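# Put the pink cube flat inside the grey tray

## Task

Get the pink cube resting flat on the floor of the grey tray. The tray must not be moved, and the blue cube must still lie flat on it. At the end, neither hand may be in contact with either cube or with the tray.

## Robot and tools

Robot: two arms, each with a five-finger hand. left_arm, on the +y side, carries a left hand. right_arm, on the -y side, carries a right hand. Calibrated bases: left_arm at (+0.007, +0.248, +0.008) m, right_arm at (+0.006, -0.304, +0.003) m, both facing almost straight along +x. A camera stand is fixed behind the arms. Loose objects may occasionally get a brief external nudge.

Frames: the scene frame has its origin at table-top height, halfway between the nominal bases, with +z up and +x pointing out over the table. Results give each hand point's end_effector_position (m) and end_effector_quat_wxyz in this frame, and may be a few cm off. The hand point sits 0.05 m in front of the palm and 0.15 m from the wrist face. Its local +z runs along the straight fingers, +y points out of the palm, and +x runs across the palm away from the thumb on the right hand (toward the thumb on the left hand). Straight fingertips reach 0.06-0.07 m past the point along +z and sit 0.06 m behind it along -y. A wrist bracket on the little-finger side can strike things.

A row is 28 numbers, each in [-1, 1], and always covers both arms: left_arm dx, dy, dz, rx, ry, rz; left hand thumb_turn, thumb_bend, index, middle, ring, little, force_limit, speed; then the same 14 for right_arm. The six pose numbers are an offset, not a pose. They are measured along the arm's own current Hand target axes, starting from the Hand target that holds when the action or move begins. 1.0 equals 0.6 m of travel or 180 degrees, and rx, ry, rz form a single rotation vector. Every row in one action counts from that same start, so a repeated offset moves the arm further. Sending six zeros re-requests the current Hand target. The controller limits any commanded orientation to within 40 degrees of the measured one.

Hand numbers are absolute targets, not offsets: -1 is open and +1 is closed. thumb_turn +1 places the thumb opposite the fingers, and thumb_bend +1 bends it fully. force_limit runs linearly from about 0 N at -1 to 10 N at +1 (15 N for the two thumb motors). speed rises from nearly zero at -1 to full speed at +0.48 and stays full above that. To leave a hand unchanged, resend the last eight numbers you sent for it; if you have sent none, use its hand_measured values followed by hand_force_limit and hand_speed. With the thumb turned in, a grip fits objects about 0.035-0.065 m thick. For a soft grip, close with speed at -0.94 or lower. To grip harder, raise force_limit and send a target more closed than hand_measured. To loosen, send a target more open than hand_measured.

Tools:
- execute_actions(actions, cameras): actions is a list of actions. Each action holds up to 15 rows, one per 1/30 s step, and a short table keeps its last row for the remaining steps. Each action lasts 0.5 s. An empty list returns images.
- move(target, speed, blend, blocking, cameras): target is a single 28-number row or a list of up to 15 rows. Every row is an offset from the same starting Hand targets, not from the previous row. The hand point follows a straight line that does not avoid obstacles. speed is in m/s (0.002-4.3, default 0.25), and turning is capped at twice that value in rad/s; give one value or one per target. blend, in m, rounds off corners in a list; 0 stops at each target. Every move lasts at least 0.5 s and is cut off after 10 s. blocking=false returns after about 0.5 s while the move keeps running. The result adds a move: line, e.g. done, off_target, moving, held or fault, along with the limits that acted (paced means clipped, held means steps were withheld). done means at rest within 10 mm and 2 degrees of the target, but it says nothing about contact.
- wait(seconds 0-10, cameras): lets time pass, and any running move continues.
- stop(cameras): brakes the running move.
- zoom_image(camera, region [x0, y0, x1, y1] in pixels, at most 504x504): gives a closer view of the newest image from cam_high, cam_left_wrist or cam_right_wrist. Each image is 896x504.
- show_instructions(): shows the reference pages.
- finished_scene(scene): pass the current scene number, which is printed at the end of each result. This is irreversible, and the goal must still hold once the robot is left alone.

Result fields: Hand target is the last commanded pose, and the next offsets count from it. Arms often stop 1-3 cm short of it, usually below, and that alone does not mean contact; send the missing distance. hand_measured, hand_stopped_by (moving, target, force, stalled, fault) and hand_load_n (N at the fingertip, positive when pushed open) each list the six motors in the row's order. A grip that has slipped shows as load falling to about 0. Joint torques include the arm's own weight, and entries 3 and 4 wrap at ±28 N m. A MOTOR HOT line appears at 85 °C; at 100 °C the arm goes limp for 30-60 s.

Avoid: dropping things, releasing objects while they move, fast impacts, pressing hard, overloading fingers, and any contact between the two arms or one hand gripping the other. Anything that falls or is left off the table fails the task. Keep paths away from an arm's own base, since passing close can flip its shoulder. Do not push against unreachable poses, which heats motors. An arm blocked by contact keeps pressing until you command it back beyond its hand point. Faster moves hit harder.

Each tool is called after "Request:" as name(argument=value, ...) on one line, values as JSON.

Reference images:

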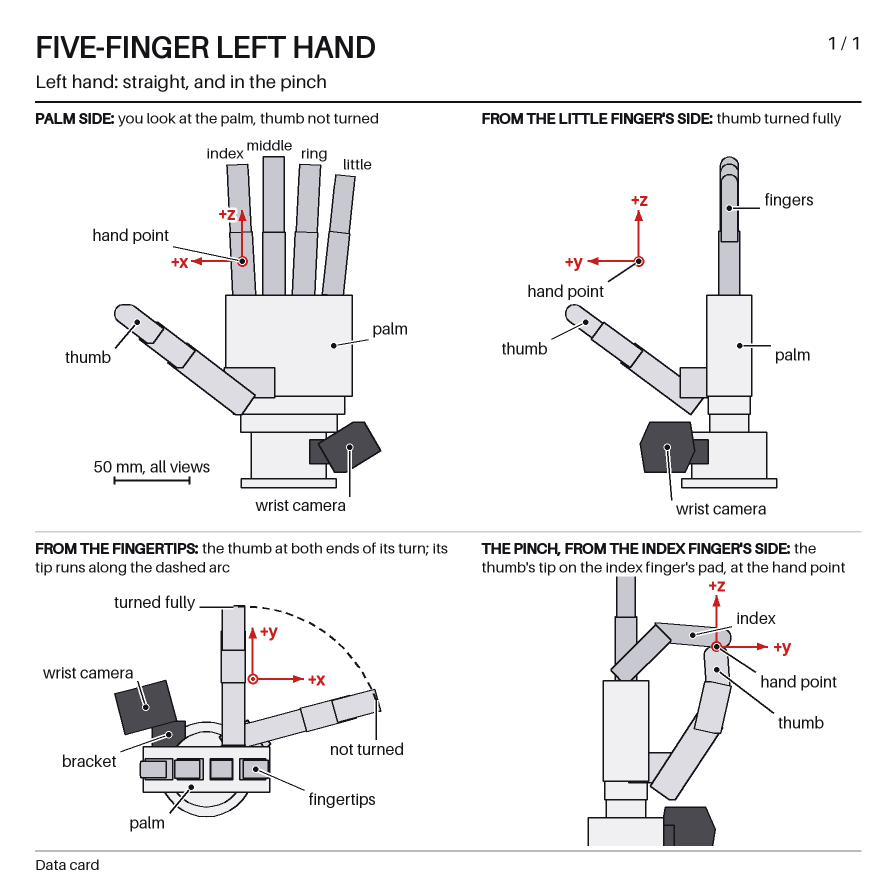

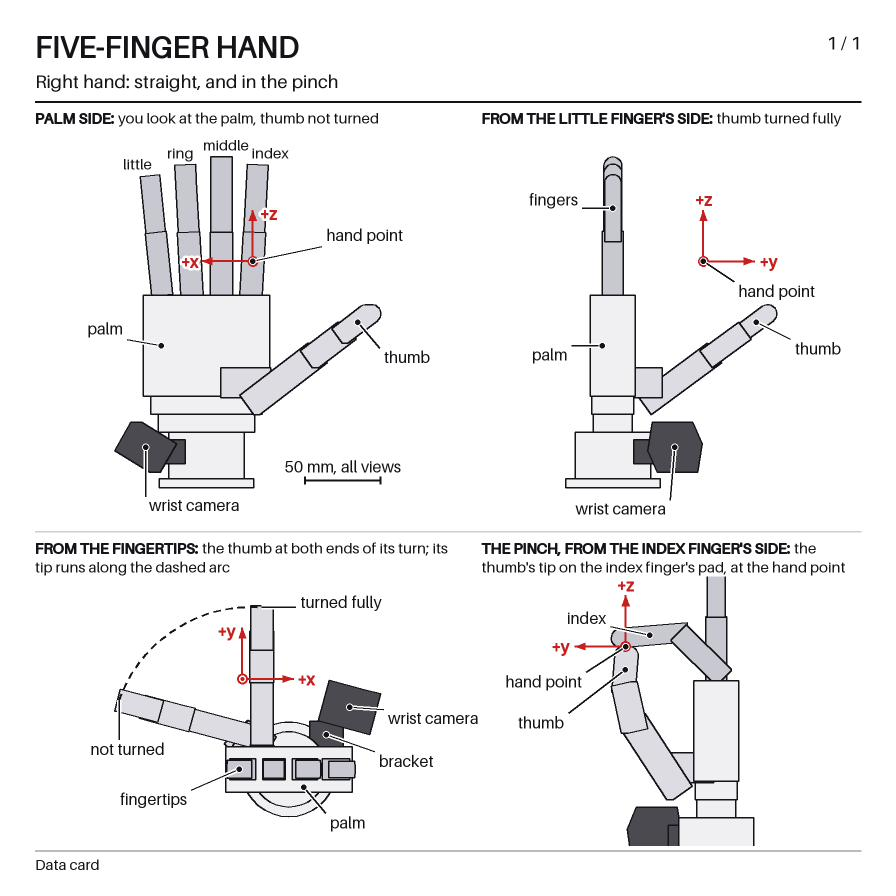

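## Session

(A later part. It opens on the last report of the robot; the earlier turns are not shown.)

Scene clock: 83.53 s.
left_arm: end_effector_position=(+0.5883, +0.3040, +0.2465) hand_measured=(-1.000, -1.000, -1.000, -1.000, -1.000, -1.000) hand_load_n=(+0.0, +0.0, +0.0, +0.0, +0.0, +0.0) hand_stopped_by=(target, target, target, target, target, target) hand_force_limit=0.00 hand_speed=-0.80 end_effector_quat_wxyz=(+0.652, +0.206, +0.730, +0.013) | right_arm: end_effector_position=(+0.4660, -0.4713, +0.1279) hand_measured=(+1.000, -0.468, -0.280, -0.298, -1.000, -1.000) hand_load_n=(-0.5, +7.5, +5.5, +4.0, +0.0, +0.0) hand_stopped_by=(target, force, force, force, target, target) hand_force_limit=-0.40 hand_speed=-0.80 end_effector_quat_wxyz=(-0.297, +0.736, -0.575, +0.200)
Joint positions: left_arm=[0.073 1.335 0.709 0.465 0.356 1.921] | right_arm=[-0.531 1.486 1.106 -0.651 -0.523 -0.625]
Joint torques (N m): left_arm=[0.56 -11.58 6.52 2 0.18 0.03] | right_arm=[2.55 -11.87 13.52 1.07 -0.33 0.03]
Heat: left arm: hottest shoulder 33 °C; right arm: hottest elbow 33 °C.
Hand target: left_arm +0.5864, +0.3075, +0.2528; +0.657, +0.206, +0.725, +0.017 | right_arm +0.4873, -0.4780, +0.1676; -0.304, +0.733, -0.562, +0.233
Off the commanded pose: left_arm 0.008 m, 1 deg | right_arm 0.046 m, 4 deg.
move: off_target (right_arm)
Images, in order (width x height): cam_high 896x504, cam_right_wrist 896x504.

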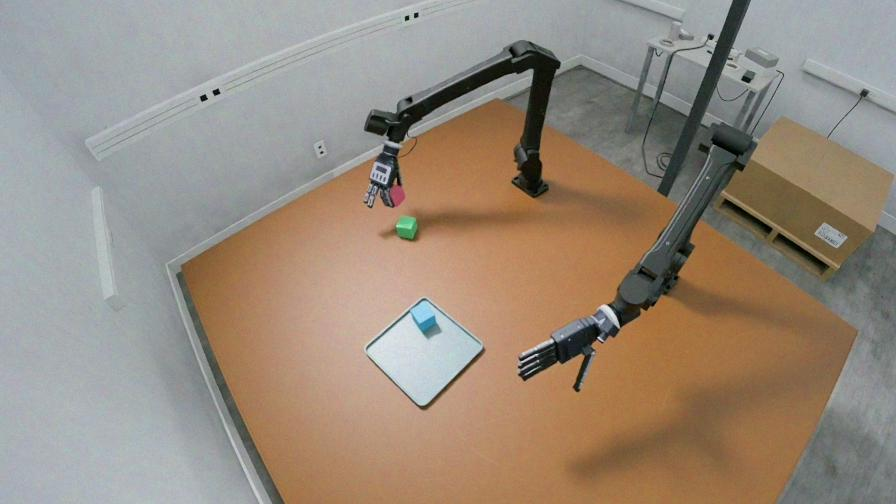

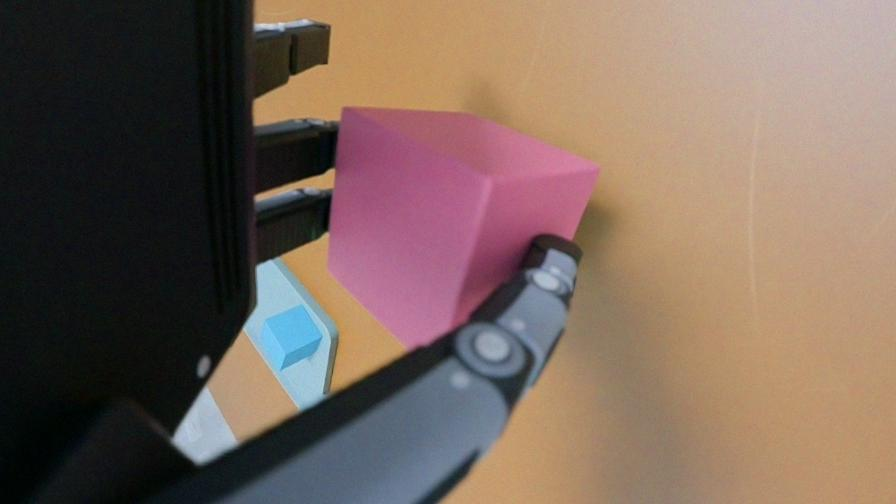

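Request:
move(target=[0,0,0,0,0,0,-1,-1,-1,-1,-1,-1,0,-0.8,-0.7477,-0.3921,0.352,0,0,0,1,-0.1,0,0,-1,-1,-0.4,-0.8], speed=0.22, cameras=["cam_high","cam_right_wrist"])

Request:
zoom_image(camera="cam_high", region=[350, 260, 510, 400])

Scene clock: 90.57 s.
left_arm: end_effector_position=(+0.5883, +0.3040, +0.2465) hand_measured=(-1.000, -1.000, -1.000, -1.000, -1.000, -1.000) hand_load_n=(+0.0, +0.0, +0.0, +0.0, +0.0, +0.0) hand_stopped_by=(target, target, target, target, target, target) hand_force_limit=0.00 hand_speed=-0.80 end_effector_quat_wxyz=(+0.652, +0.206, +0.730, +0.013) | right_arm: end_effector_position=(+0.6562, +0.0288, +0.1586) hand_measured=(+1.000, -0.468, -0.280, -0.298, -1.000, -1.000) hand_load_n=(-0.5, +7.0, +5.5, +4.0, +0.0, -0.5) hand_stopped_by=(target, force, force, force, target, target) hand_force_limit=-0.40 hand_speed=-0.80 end_effector_quat_wxyz=(-0.284, +0.746, -0.559, +0.224)
Joint positions: left_arm=[0.073 1.335 0.709 0.465 0.356 1.921] | right_arm=[0.455 1.92 1.742 -0.662 0.133 0.121]
Joint torques (N m): left_arm=[0.56 -11.63 6.5 2.02 0.18 0.03] | right_arm=[1.67 -16.26 14.75 1.32 0.25 0.05]
Heat: left arm: hottest shoulder 33 °C; right arm: hottest elbow 35 °C.
Hand target: left_arm +0.5864, +0.3075, +0.2528; +0.657, +0.206, +0.725, +0.017 | right_arm +0.6759, +0.0372, +0.1846; -0.304, +0.733, -0.562, +0.233
Off the commanded pose: left_arm 0.008 m, 1 deg | right_arm 0.034 m, 3 deg.
move: off_target (right_arm)
Images, in order (width x height): cam_high 896x504, cam_right_wrist 896x504.

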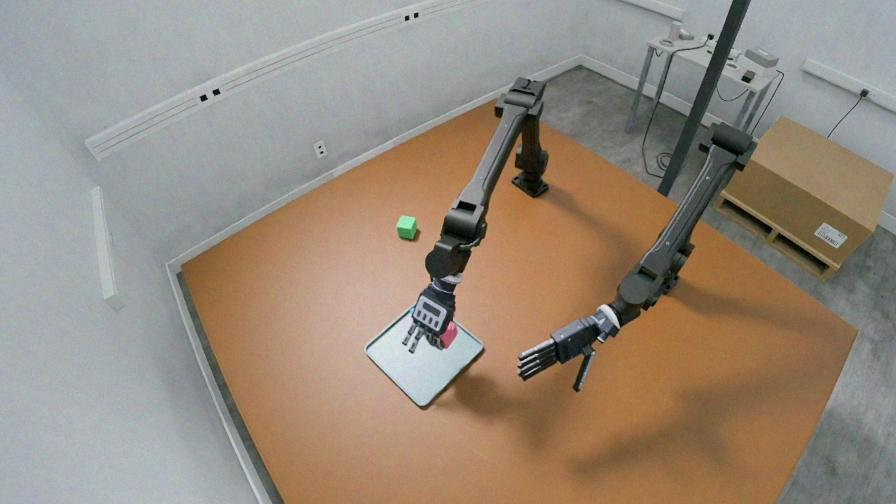

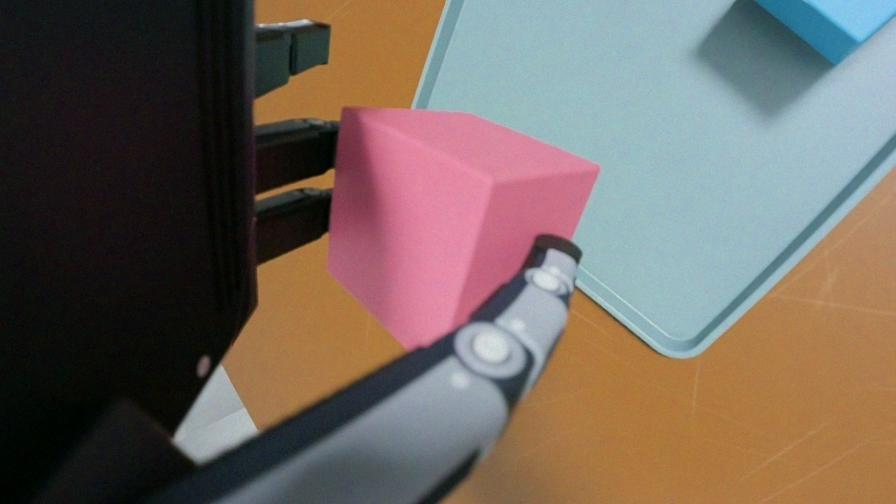

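Scaled by 3.150 from the camera's 896x504 image, which has a finer 1280x720 frame.

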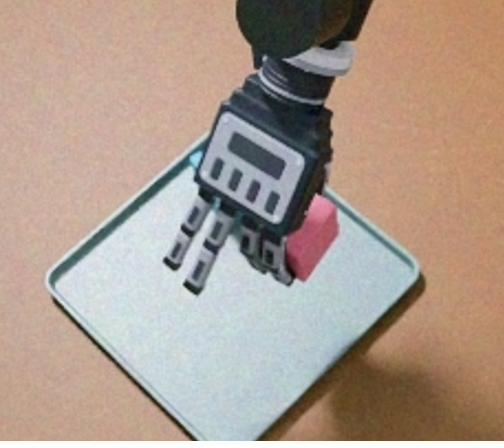

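Request:
zoom_image(camera="cam_high", region=[420, 310, 480, 360])

Scaled by 8.400 from the camera's 896x504 image, which has a finer 1280x720 frame.

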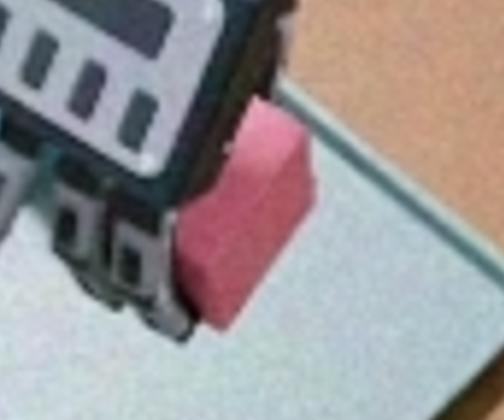

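Request:
move(target=[0,0,0,0,0,0,-1,-1,-1,-1,-1,-1,0,-0.8,0.0312,0.1237,0.1237,0,0,0,1,-0.1,0,0,-1,-1,-0.4,-0.8], speed=0.1, cameras=["cam_high","cam_right_wrist"])

Request:
zoom_image(camera="cam_high", region=[350, 290, 490, 410])

Request:
zoom_image(camera="cam_high", region=[410, 320, 470, 370])

Scene clock: 98.33 s.
left_arm: end_effector_position=(+0.5883, +0.3040, +0.2465) hand_measured=(-1.000, -1.000, -1.000, -1.000, -1.000, -1.000) hand_load_n=(+0.0, +0.0, +0.0, +0.0, +0.0, +0.0) hand_stopped_by=(target, target, target, target, target, target) hand_force_limit=0.00 hand_speed=-0.80 end_effector_quat_wxyz=(+0.652, +0.206, +0.730, +0.013) | right_arm: end_effector_position=(+0.6731, +0.0234, +0.0818) hand_measured=(+1.000, -0.468, -0.280, -0.298, -1.000, -1.000) hand_load_n=(+0.0, +7.0, +5.5, +4.0, -0.5, +0.0) hand_stopped_by=(target, force, force, force, target, target) hand_force_limit=-0.40 hand_speed=-0.80 end_effector_quat_wxyz=(-0.298, +0.737, -0.562, +0.229)
Joint positions: left_arm=[0.073 1.335 0.709 0.465 0.356 1.921] | right_arm=[0.435 1.992 1.633 -0.449 0.121 0.121]
Joint torques (N m): left_arm=[0.62 -11.63 6.5 2.02 0.18 0.03] | right_arm=[1.32 -17.2 8.1 2.61 -0.05 -0.18]
Heat: left arm: hottest shoulder 33 °C; right arm: hottest elbow 36 °C.
Hand target: left_arm +0.5864, +0.3075, +0.2528; +0.657, +0.206, +0.725, +0.017 | right_arm +0.6808, +0.0190, +0.0794; -0.304, +0.733, -0.562, +0.233
Off the commanded pose: left_arm 0.008 m, 1 deg | right_arm 0.009 m, 1 deg.
move: done
Images, in order (width x height): cam_high 896x504, cam_right_wrist 896x504.

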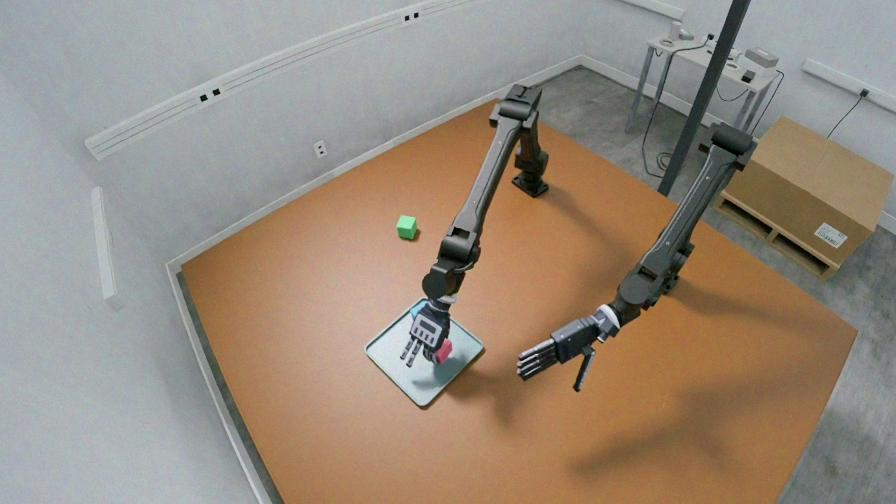

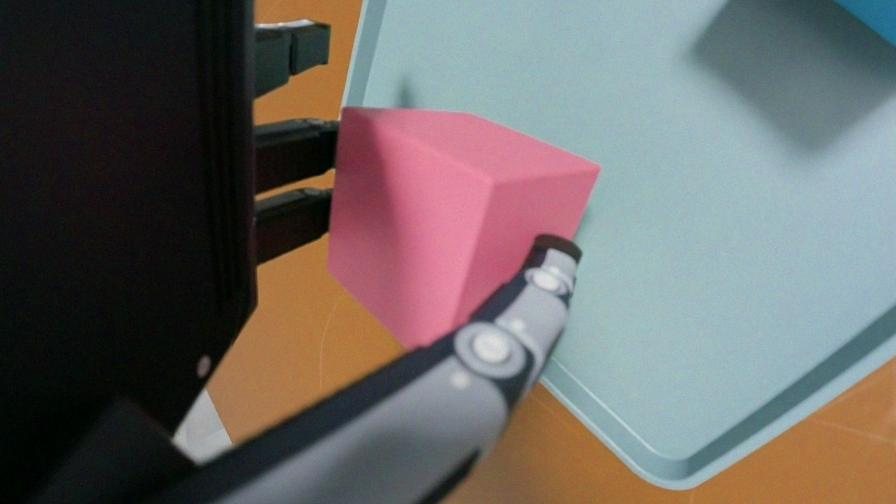

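Scaled by 3.600 from the camera's 896x504 image, which has a finer 1280x720 frame.

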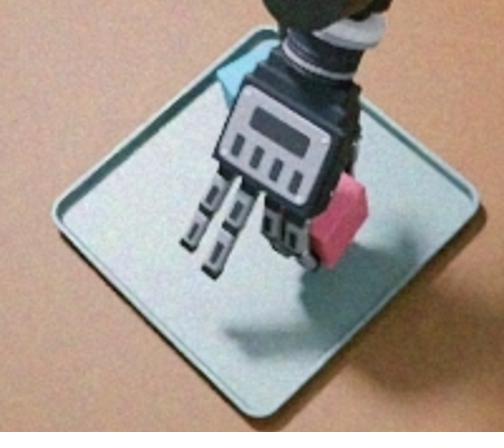

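Scaled by 8.400 from the camera's 896x504 image, which has a finer 1280x720 frame.

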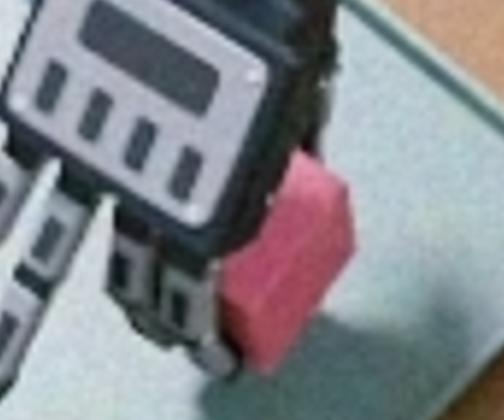

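Request:
move(target=[0,0,0,0,0,0,-1,-1,-1,-1,-1,-1,0,-0.8,0,0.0354,0.0354,0,0,0,1,-0.1,0,0,-1,-1,-0.4,-0.8], speed=0.06, cameras=["cam_high","cam_right_wrist"])

Request:
zoom_image(camera="cam_high", region=[350, 290, 490, 410])

Scene clock: 102.30 s.
left_arm: end_effector_position=(+0.5883, +0.3040, +0.2465) hand_measured=(-1.000, -1.000, -1.000, -1.000, -1.000, -1.000) hand_load_n=(+0.0, +0.0, +0.0, +0.0, +0.0, +0.0) hand_stopped_by=(target, target, target, target, target, target) hand_force_limit=0.00 hand_speed=-0.80 end_effector_quat_wxyz=(+0.652, +0.206, +0.730, +0.013) | right_arm: end_effector_position=(+0.6733, +0.0236, +0.0520) hand_measured=(+1.000, -0.468, -0.280, -0.298, -1.000, -1.000) hand_load_n=(-0.5, +7.0, +6.0, +3.5, -0.5, +0.0) hand_stopped_by=(target, force, force, force, target, target) hand_force_limit=-0.40 hand_speed=-0.80 end_effector_quat_wxyz=(-0.298, +0.737, -0.562, +0.229)
Joint positions: left_arm=[0.073 1.335 0.709 0.465 0.356 1.921] | right_arm=[0.435 2.023 1.599 -0.384 0.12 0.121]
Joint torques (N m): left_arm=[0.62 -11.63 6.52 1.99 0.18 0.03] | right_arm=[1.2 -17.14 7.95 2.73 -0.05 -0.19]
Heat: left arm: hottest shoulder 33 °C; right arm: hottest elbow 36 °C.
Hand target: left_arm +0.5864, +0.3075, +0.2528; +0.657, +0.206, +0.725, +0.017 | right_arm +0.6808, +0.0191, +0.0497; -0.304, +0.733, -0.562, +0.233
Off the commanded pose: left_arm 0.008 m, 1 deg | right_arm 0.009 m, 1 deg.
move: done
Images, in order (width x height): cam_high 896x504, cam_right_wrist 896x504.

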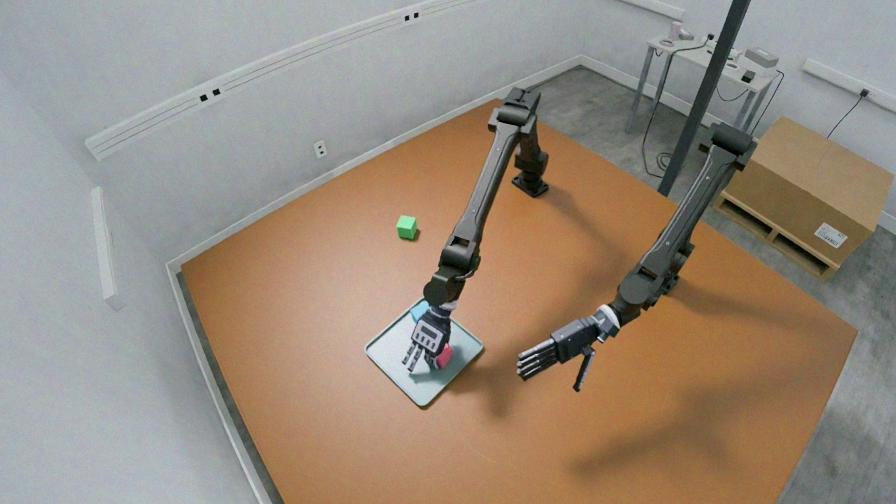

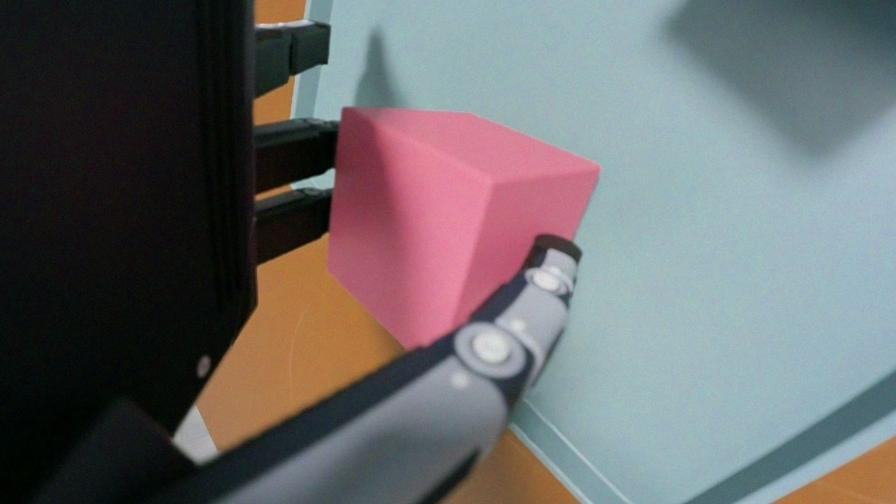

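Scaled by 3.600 from the camera's 896x504 image, which has a finer 1280x720 frame.

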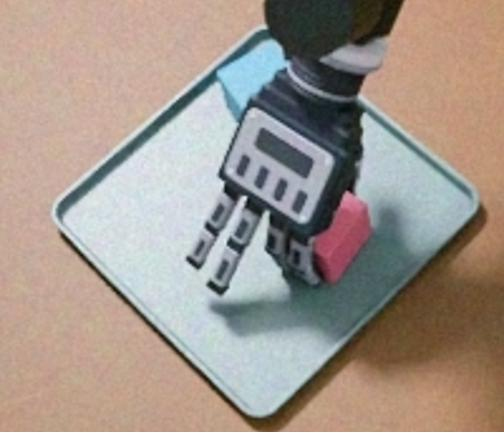

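Request:
move(target=[0,0,0,0,0,0,-1,-1,-1,-1,-1,-1,0,-0.8,0,0.0118,0.0118,0,0,0,1,-0.1,0,0,-1,-1,-0.4,-0.8], speed=0.05, cameras=["cam_high","cam_right_wrist"])

Request:
zoom_image(camera="cam_high", region=[410, 320, 470, 370])

Scene clock: 105.87 s.
left_arm: end_effector_position=(+0.5883, +0.3040, +0.2465) hand_measured=(-1.000, -1.000, -1.000, -1.000, -1.000, -1.000) hand_load_n=(+0.0, +0.0, +0.0, +0.0, +0.0, +0.0) hand_stopped_by=(target, target, target, target, target, target) hand_force_limit=0.00 hand_speed=-0.80 end_effector_quat_wxyz=(+0.652, +0.206, +0.730, +0.013) | right_arm: end_effector_position=(+0.6749, +0.0244, +0.0479) hand_measured=(+1.000, -0.468, -0.280, -0.298, -1.000, -1.000) hand_load_n=(-0.5, +7.0, +6.0, +4.0, +0.0, +0.0) hand_stopped_by=(target, force, force, force, target, target) hand_force_limit=-0.40 hand_speed=-0.80 end_effector_quat_wxyz=(-0.302, +0.735, -0.561, +0.231)
Joint positions: left_arm=[0.073 1.335 0.709 0.465 0.356 1.921] | right_arm=[0.435 2.028 1.591 -0.362 0.12 0.121]
Joint torques (N m): left_arm=[0.56 -11.63 6.5 2 0.18 0.03] | right_arm=[0.97 -16.67 7.68 2.7 -0.03 -0.18]
Heat: left arm: hottest shoulder 33 °C; right arm: hottest elbow 36 °C.
Hand target: left_arm +0.5864, +0.3075, +0.2528; +0.657, +0.206, +0.725, +0.017 | right_arm +0.6808, +0.0191, +0.0394; -0.304, +0.733, -0.562, +0.233
Off the commanded pose: left_arm 0.008 m, 1 deg | right_arm 0.011 m, 0 deg.
move: off_target (right_arm)
Images, in order (width x height): cam_high 896x504, cam_right_wrist 896x504.

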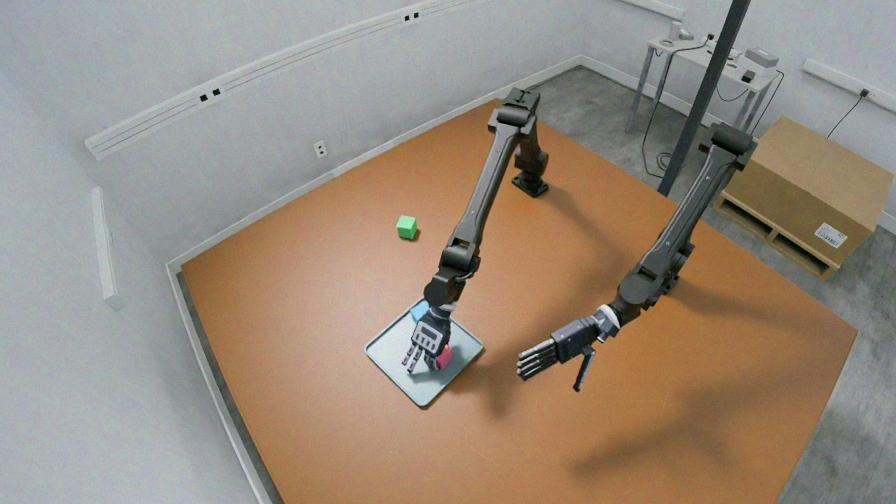

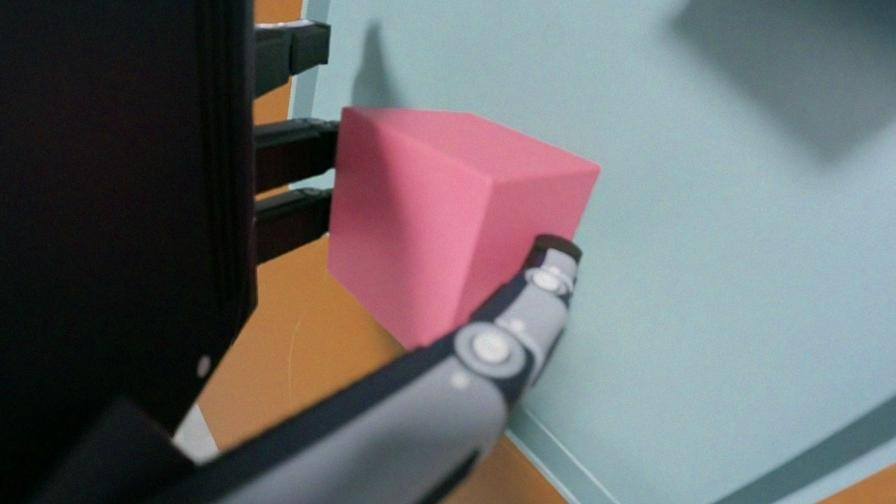

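Scaled by 8.400 from the camera's 896x504 image, which has a finer 1280x720 frame.

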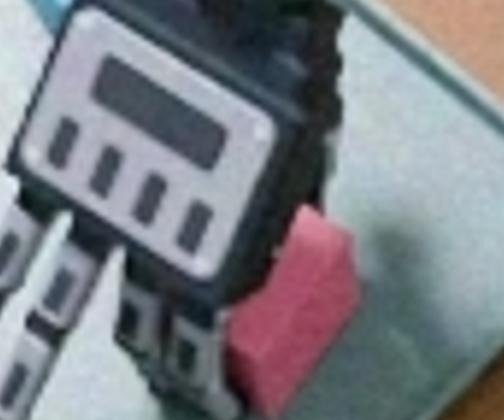

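Request:
move(target=[0,0,0,0,0,0,-1,-1,-1,-1,-1,-1,0,-0.8,0,0.005,0.005,0,0,0,1,-0.1,0,0,-1,-1,-0.4,-0.8], speed=0.03, cameras=["cam_right_wrist","cam_high"])

Scene clock: 108.70 s.
left_arm: end_effector_position=(+0.5883, +0.3040, +0.2465) hand_measured=(-1.000, -1.000, -1.000, -1.000, -1.000, -1.000) hand_load_n=(+0.5, +0.0, +0.0, +0.0, +0.0, +0.0) hand_stopped_by=(target, target, target, target, target, target) hand_force_limit=0.00 hand_speed=-0.80 end_effector_quat_wxyz=(+0.652, +0.206, +0.730, +0.013) | right_arm: end_effector_position=(+0.6764, +0.0251, +0.0477) hand_measured=(+1.000, -0.468, -0.280, -0.298, -1.000, -1.000) hand_load_n=(-0.5, +7.5, +5.5, +3.5, +0.0, +0.0) hand_stopped_by=(target, force, force, force, target, target) hand_force_limit=-0.40 hand_speed=-0.80 end_effector_quat_wxyz=(-0.304, +0.734, -0.561, +0.232)
Joint positions: left_arm=[0.073 1.335 0.709 0.465 0.356 1.921] | right_arm=[0.435 2.03 1.591 -0.354 0.12 0.121]
Joint torques (N m): left_arm=[0.56 -11.63 6.52 2.02 0.18 0.03] | right_arm=[1.26 -16.62 7.31 2.67 -0.03 -0.18]
Heat: left arm: hottest shoulder 33 °C; right arm: hottest elbow 36 °C.
Hand target: left_arm +0.5864, +0.3075, +0.2528; +0.657, +0.206, +0.725, +0.017 | right_arm +0.6808, +0.0191, +0.0352; -0.304, +0.733, -0.562, +0.233
Off the commanded pose: left_arm 0.008 m, 1 deg | right_arm 0.015 m, 0 deg.
move: off_target (right_arm)
Images, in order (width x height): cam_high 896x504, cam_right_wrist 896x504.

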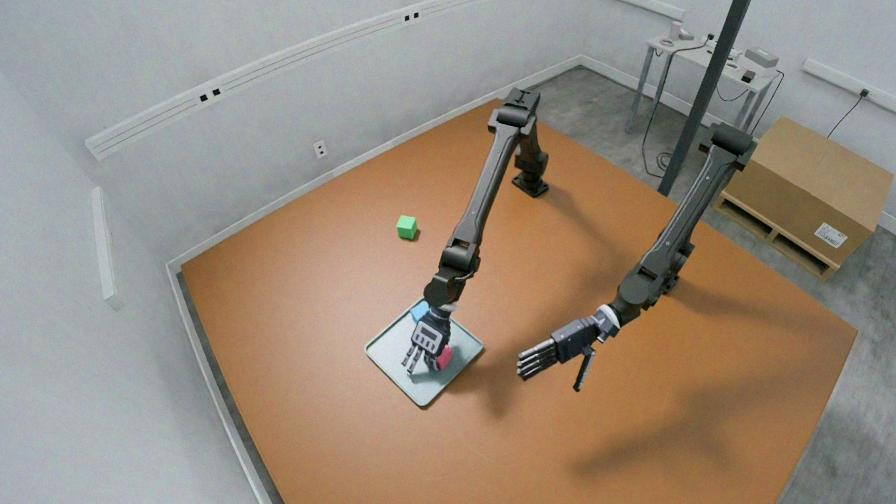

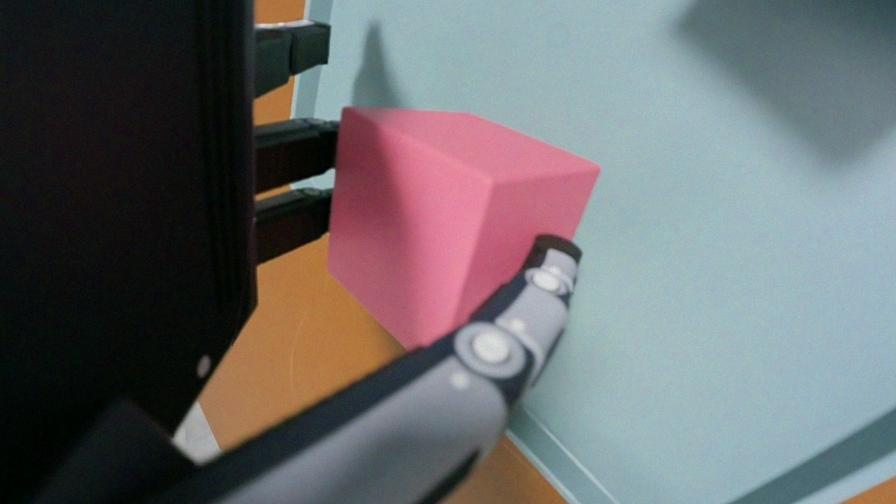

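Request:
zoom_image(camera="cam_high", region=[350, 290, 490, 410])

Scaled by 3.600 from the camera's 896x504 image, which has a finer 1280x720 frame.

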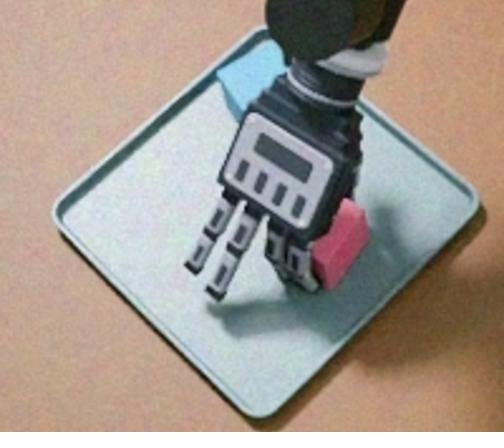

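Request:
move(target=[0,0,0,0,0,0,-1,-1,-1,-1,-1,-1,0,-0.8,0,-0.008,-0.008,0,0,0,1,-0.8,-0.7,-0.7,-1,-1,-0.4,-0.7], speed=0.05, cameras=["cam_right_wrist"])

Scene clock: 115.37 s.
left_arm: end_effector_position=(+0.5883, +0.3040, +0.2465) hand_measured=(-1.000, -1.000, -1.000, -1.000, -1.000, -1.000) hand_load_n=(+0.0, +0.0, +0.5, +0.0, +0.0, -0.5) hand_stopped_by=(target, target, target, target, target, target) hand_force_limit=0.00 hand_speed=-0.80 end_effector_quat_wxyz=(+0.652, +0.206, +0.730, +0.013) | right_arm: end_effector_position=(+0.6766, +0.0252, +0.0479) hand_measured=(+1.000, -0.800, -0.700, -0.700, -1.000, -1.000) hand_load_n=(-0.5, +0.0, +0.0, +0.0, +0.0, +0.0) hand_stopped_by=(target, target, target, target, target, target) hand_force_limit=-0.40 hand_speed=-0.70 end_effector_quat_wxyz=(-0.305, +0.734, -0.560, +0.232)
Joint positions: left_arm=[0.073 1.335 0.709 0.465 0.356 1.921] | right_arm=[0.435 2.03 1.591 -0.353 0.12 0.121]
Joint torques (N m): left_arm=[0.62 -11.63 6.52 2.02 0.18 0.03] | right_arm=[0.97 -17.32 7.94 2.15 -0.04 -0.18]
Heat: left arm: hottest shoulder 33 °C; right arm: hottest elbow 35 °C.
Hand target: left_arm +0.5864, +0.3075, +0.2528; +0.657, +0.206, +0.725, +0.017 | right_arm +0.6808, +0.0191, +0.0421; -0.304, +0.733, -0.562, +0.233
Off the commanded pose: left_arm 0.008 m, 1 deg | right_arm 0.009 m, 0 deg.
move: done
Images, in order (width x height): cam_right_wrist 896x504.

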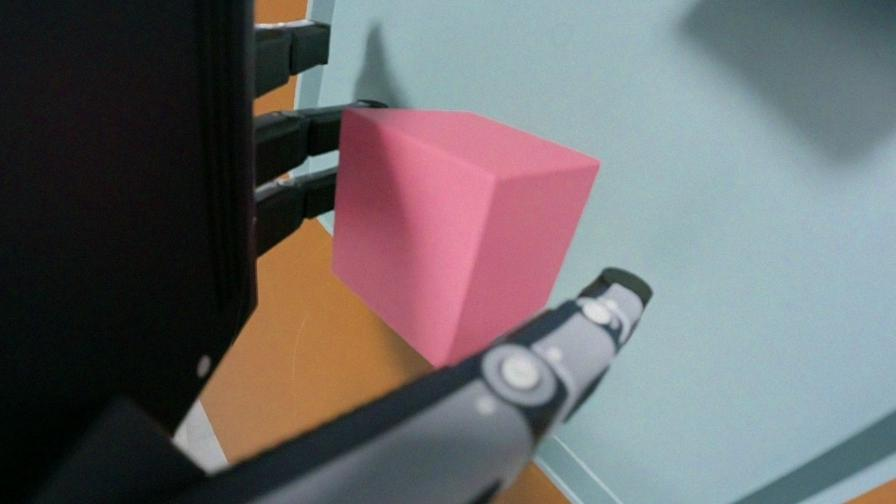

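Request:
move(target=[0,0,0,0,0,0,-1,-1,-1,-1,-1,-1,0,-0.8,0,-0.15,-0.15,0,0,0,1,-0.85,-0.85,-0.85,-1,-1,-0.4,0], speed=0.14, cameras=["cam_high","cam_right_wrist"])

Request:
zoom_image(camera="cam_high", region=[350, 290, 490, 410])

Scene clock: 119.83 s.
left_arm: end_effector_position=(+0.5883, +0.3040, +0.2465) hand_measured=(-1.000, -1.000, -1.000, -1.000, -1.000, -1.000) hand_load_n=(+0.0, +0.0, +0.0, +0.0, -0.5, +0.0) hand_stopped_by=(target, target, target, target, target, target) hand_force_limit=0.00 hand_speed=-0.80 end_effector_quat_wxyz=(+0.652, +0.206, +0.730, +0.013) | right_arm: end_effector_position=(+0.6615, +0.0179, +0.1270) hand_measured=(+1.000, -0.850, -0.850, -0.850, -1.000, -1.000) hand_load_n=(+0.0, +0.0, +0.0, +0.0, +0.0, +0.0) hand_stopped_by=(target, target, target, target, target, target) hand_force_limit=-0.40 hand_speed=0.00 end_effector_quat_wxyz=(-0.278, +0.745, -0.566, +0.218)
Joint positions: left_arm=[0.073 1.335 0.709 0.465 0.356 1.921] | right_arm=[0.435 1.948 1.706 -0.615 0.12 0.121]
Joint torques (N m): left_arm=[0.62 -11.63 6.5 2.02 0.18 0.03] | right_arm=[1.32 -19.08 13.64 1.24 0.01 -0.18]
Heat: left arm: hottest shoulder 32 °C; right arm: hottest elbow 35 °C.
Hand target: left_arm +0.5864, +0.3075, +0.2528; +0.657, +0.206, +0.725, +0.017 | right_arm +0.6808, +0.0189, +0.1693; -0.304, +0.733, -0.562, +0.233
Off the commanded pose: left_arm 0.008 m, 1 deg | right_arm 0.046 m, 4 deg.
move: off_target (right_arm)
Images, in order (width x height): cam_high 896x504, cam_right_wrist 896x504.

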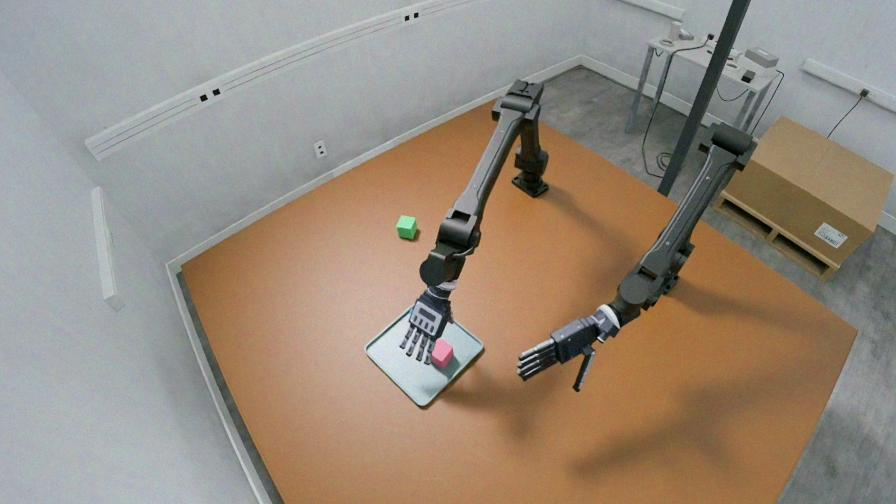

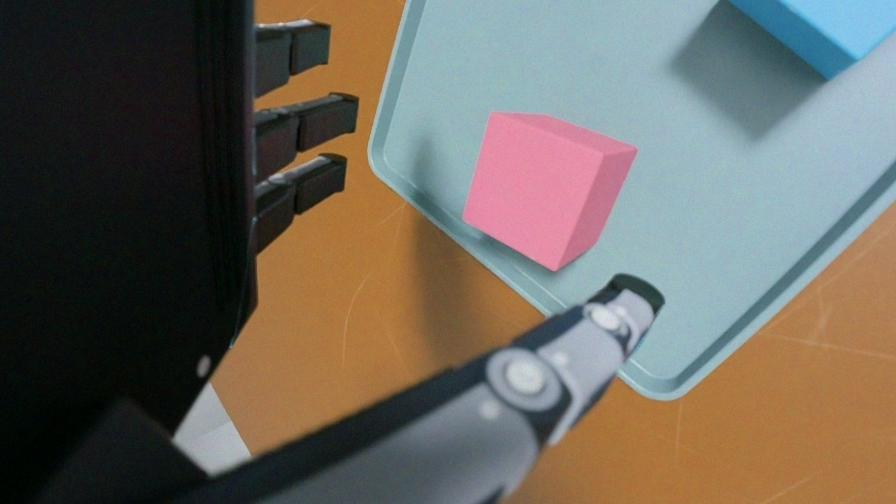

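Scaled by 3.600 from the camera's 896x504 image, which has a finer 1280x720 frame.

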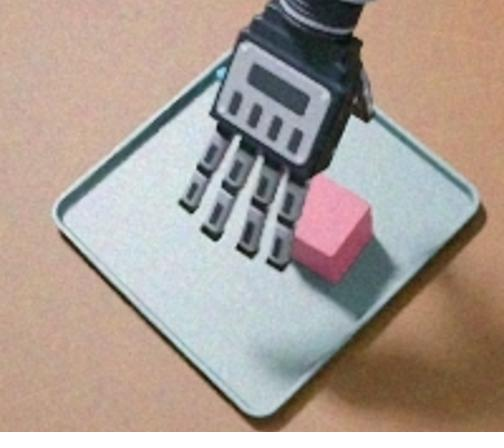

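Request:
move(target=[0,0,0,0,0,0,-1,-1,-1,-1,-1,-1,0,-0.8,0,-0.05,-0.05,0,0,0,1,-0.85,-0.85,-0.85,-1,-1,-0.4,0], speed=0.14, cameras=["cam_high","cam_right_wrist"])

Request:
zoom_image(camera="cam_high", region=[350, 290, 490, 410])

Scene clock: 122.33 s.
left_arm: end_effector_position=(+0.5883, +0.3040, +0.2465) hand_measured=(-1.000, -1.000, -1.000, -1.000, -1.000, -1.000) hand_load_n=(+0.0, +0.0, +0.0, +0.0, +0.0, +0.0) hand_stopped_by=(target, target, target, target, target, target) hand_force_limit=0.00 hand_speed=-0.80 end_effector_quat_wxyz=(+0.652, +0.206, +0.730, +0.013) | right_arm: end_effector_position=(+0.6630, +0.0185, +0.1590) hand_measured=(+1.000, -0.850, -0.850, -0.850, -1.000, -1.000) hand_load_n=(+0.0, +0.0, +0.0, +0.0, +0.0, +0.0) hand_stopped_by=(target, target, target, target, target, target) hand_force_limit=-0.40 hand_speed=0.00 end_effector_quat_wxyz=(-0.271, +0.747, -0.567, +0.215)
Joint positions: left_arm=[0.073 1.335 0.709 0.465 0.356 1.921] | right_arm=[0.435 1.943 1.79 -0.719 0.12 0.121]
Joint torques (N m): left_arm=[0.56 -11.69 6.52 2 0.18 0.03] | right_arm=[1.26 -20.07 14.15 1.1 0 -0.17]
Heat: left arm: hottest shoulder 32 °C; right arm: hottest elbow 36 °C.
Hand target: left_arm +0.5864, +0.3075, +0.2528; +0.657, +0.206, +0.725, +0.017 | right_arm +0.6808, +0.0190, +0.2119; -0.304, +0.733, -0.562, +0.233
Off the commanded pose: left_arm 0.008 m, 1 deg | right_arm 0.056 m, 5 deg.
move: off_target (right_arm)
Images, in order (width x height): cam_high 896x504, cam_right_wrist 896x504.

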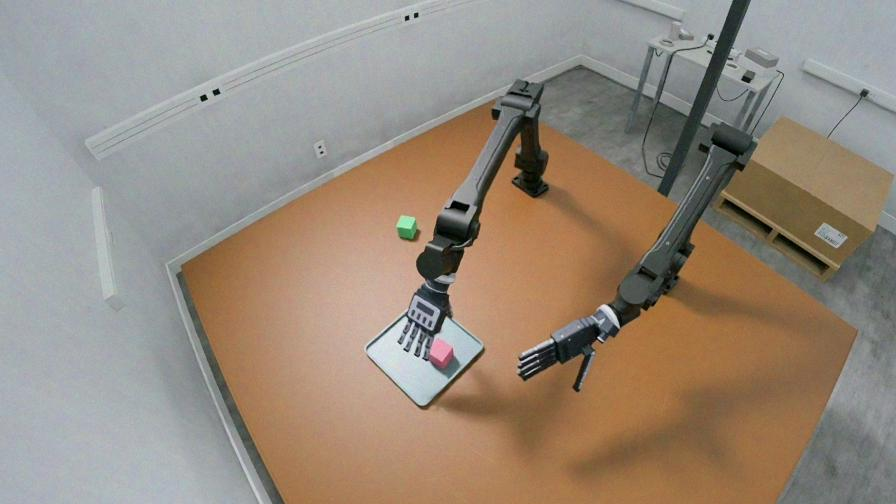

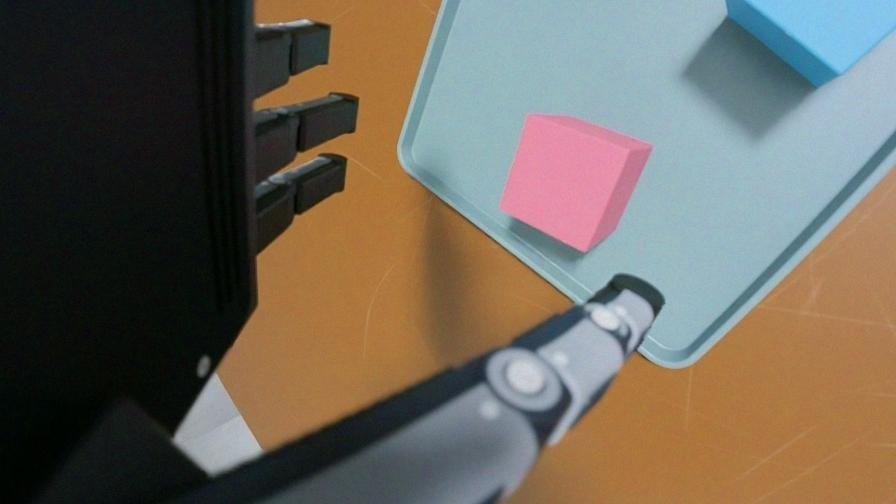

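Scaled by 3.600 from the camera's 896x504 image, which has a finer 1280x720 frame.

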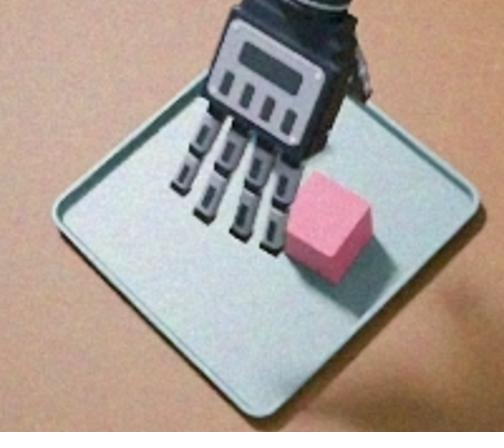

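Request:
finished_scene(scene=3)

The scene is finished: the task was done.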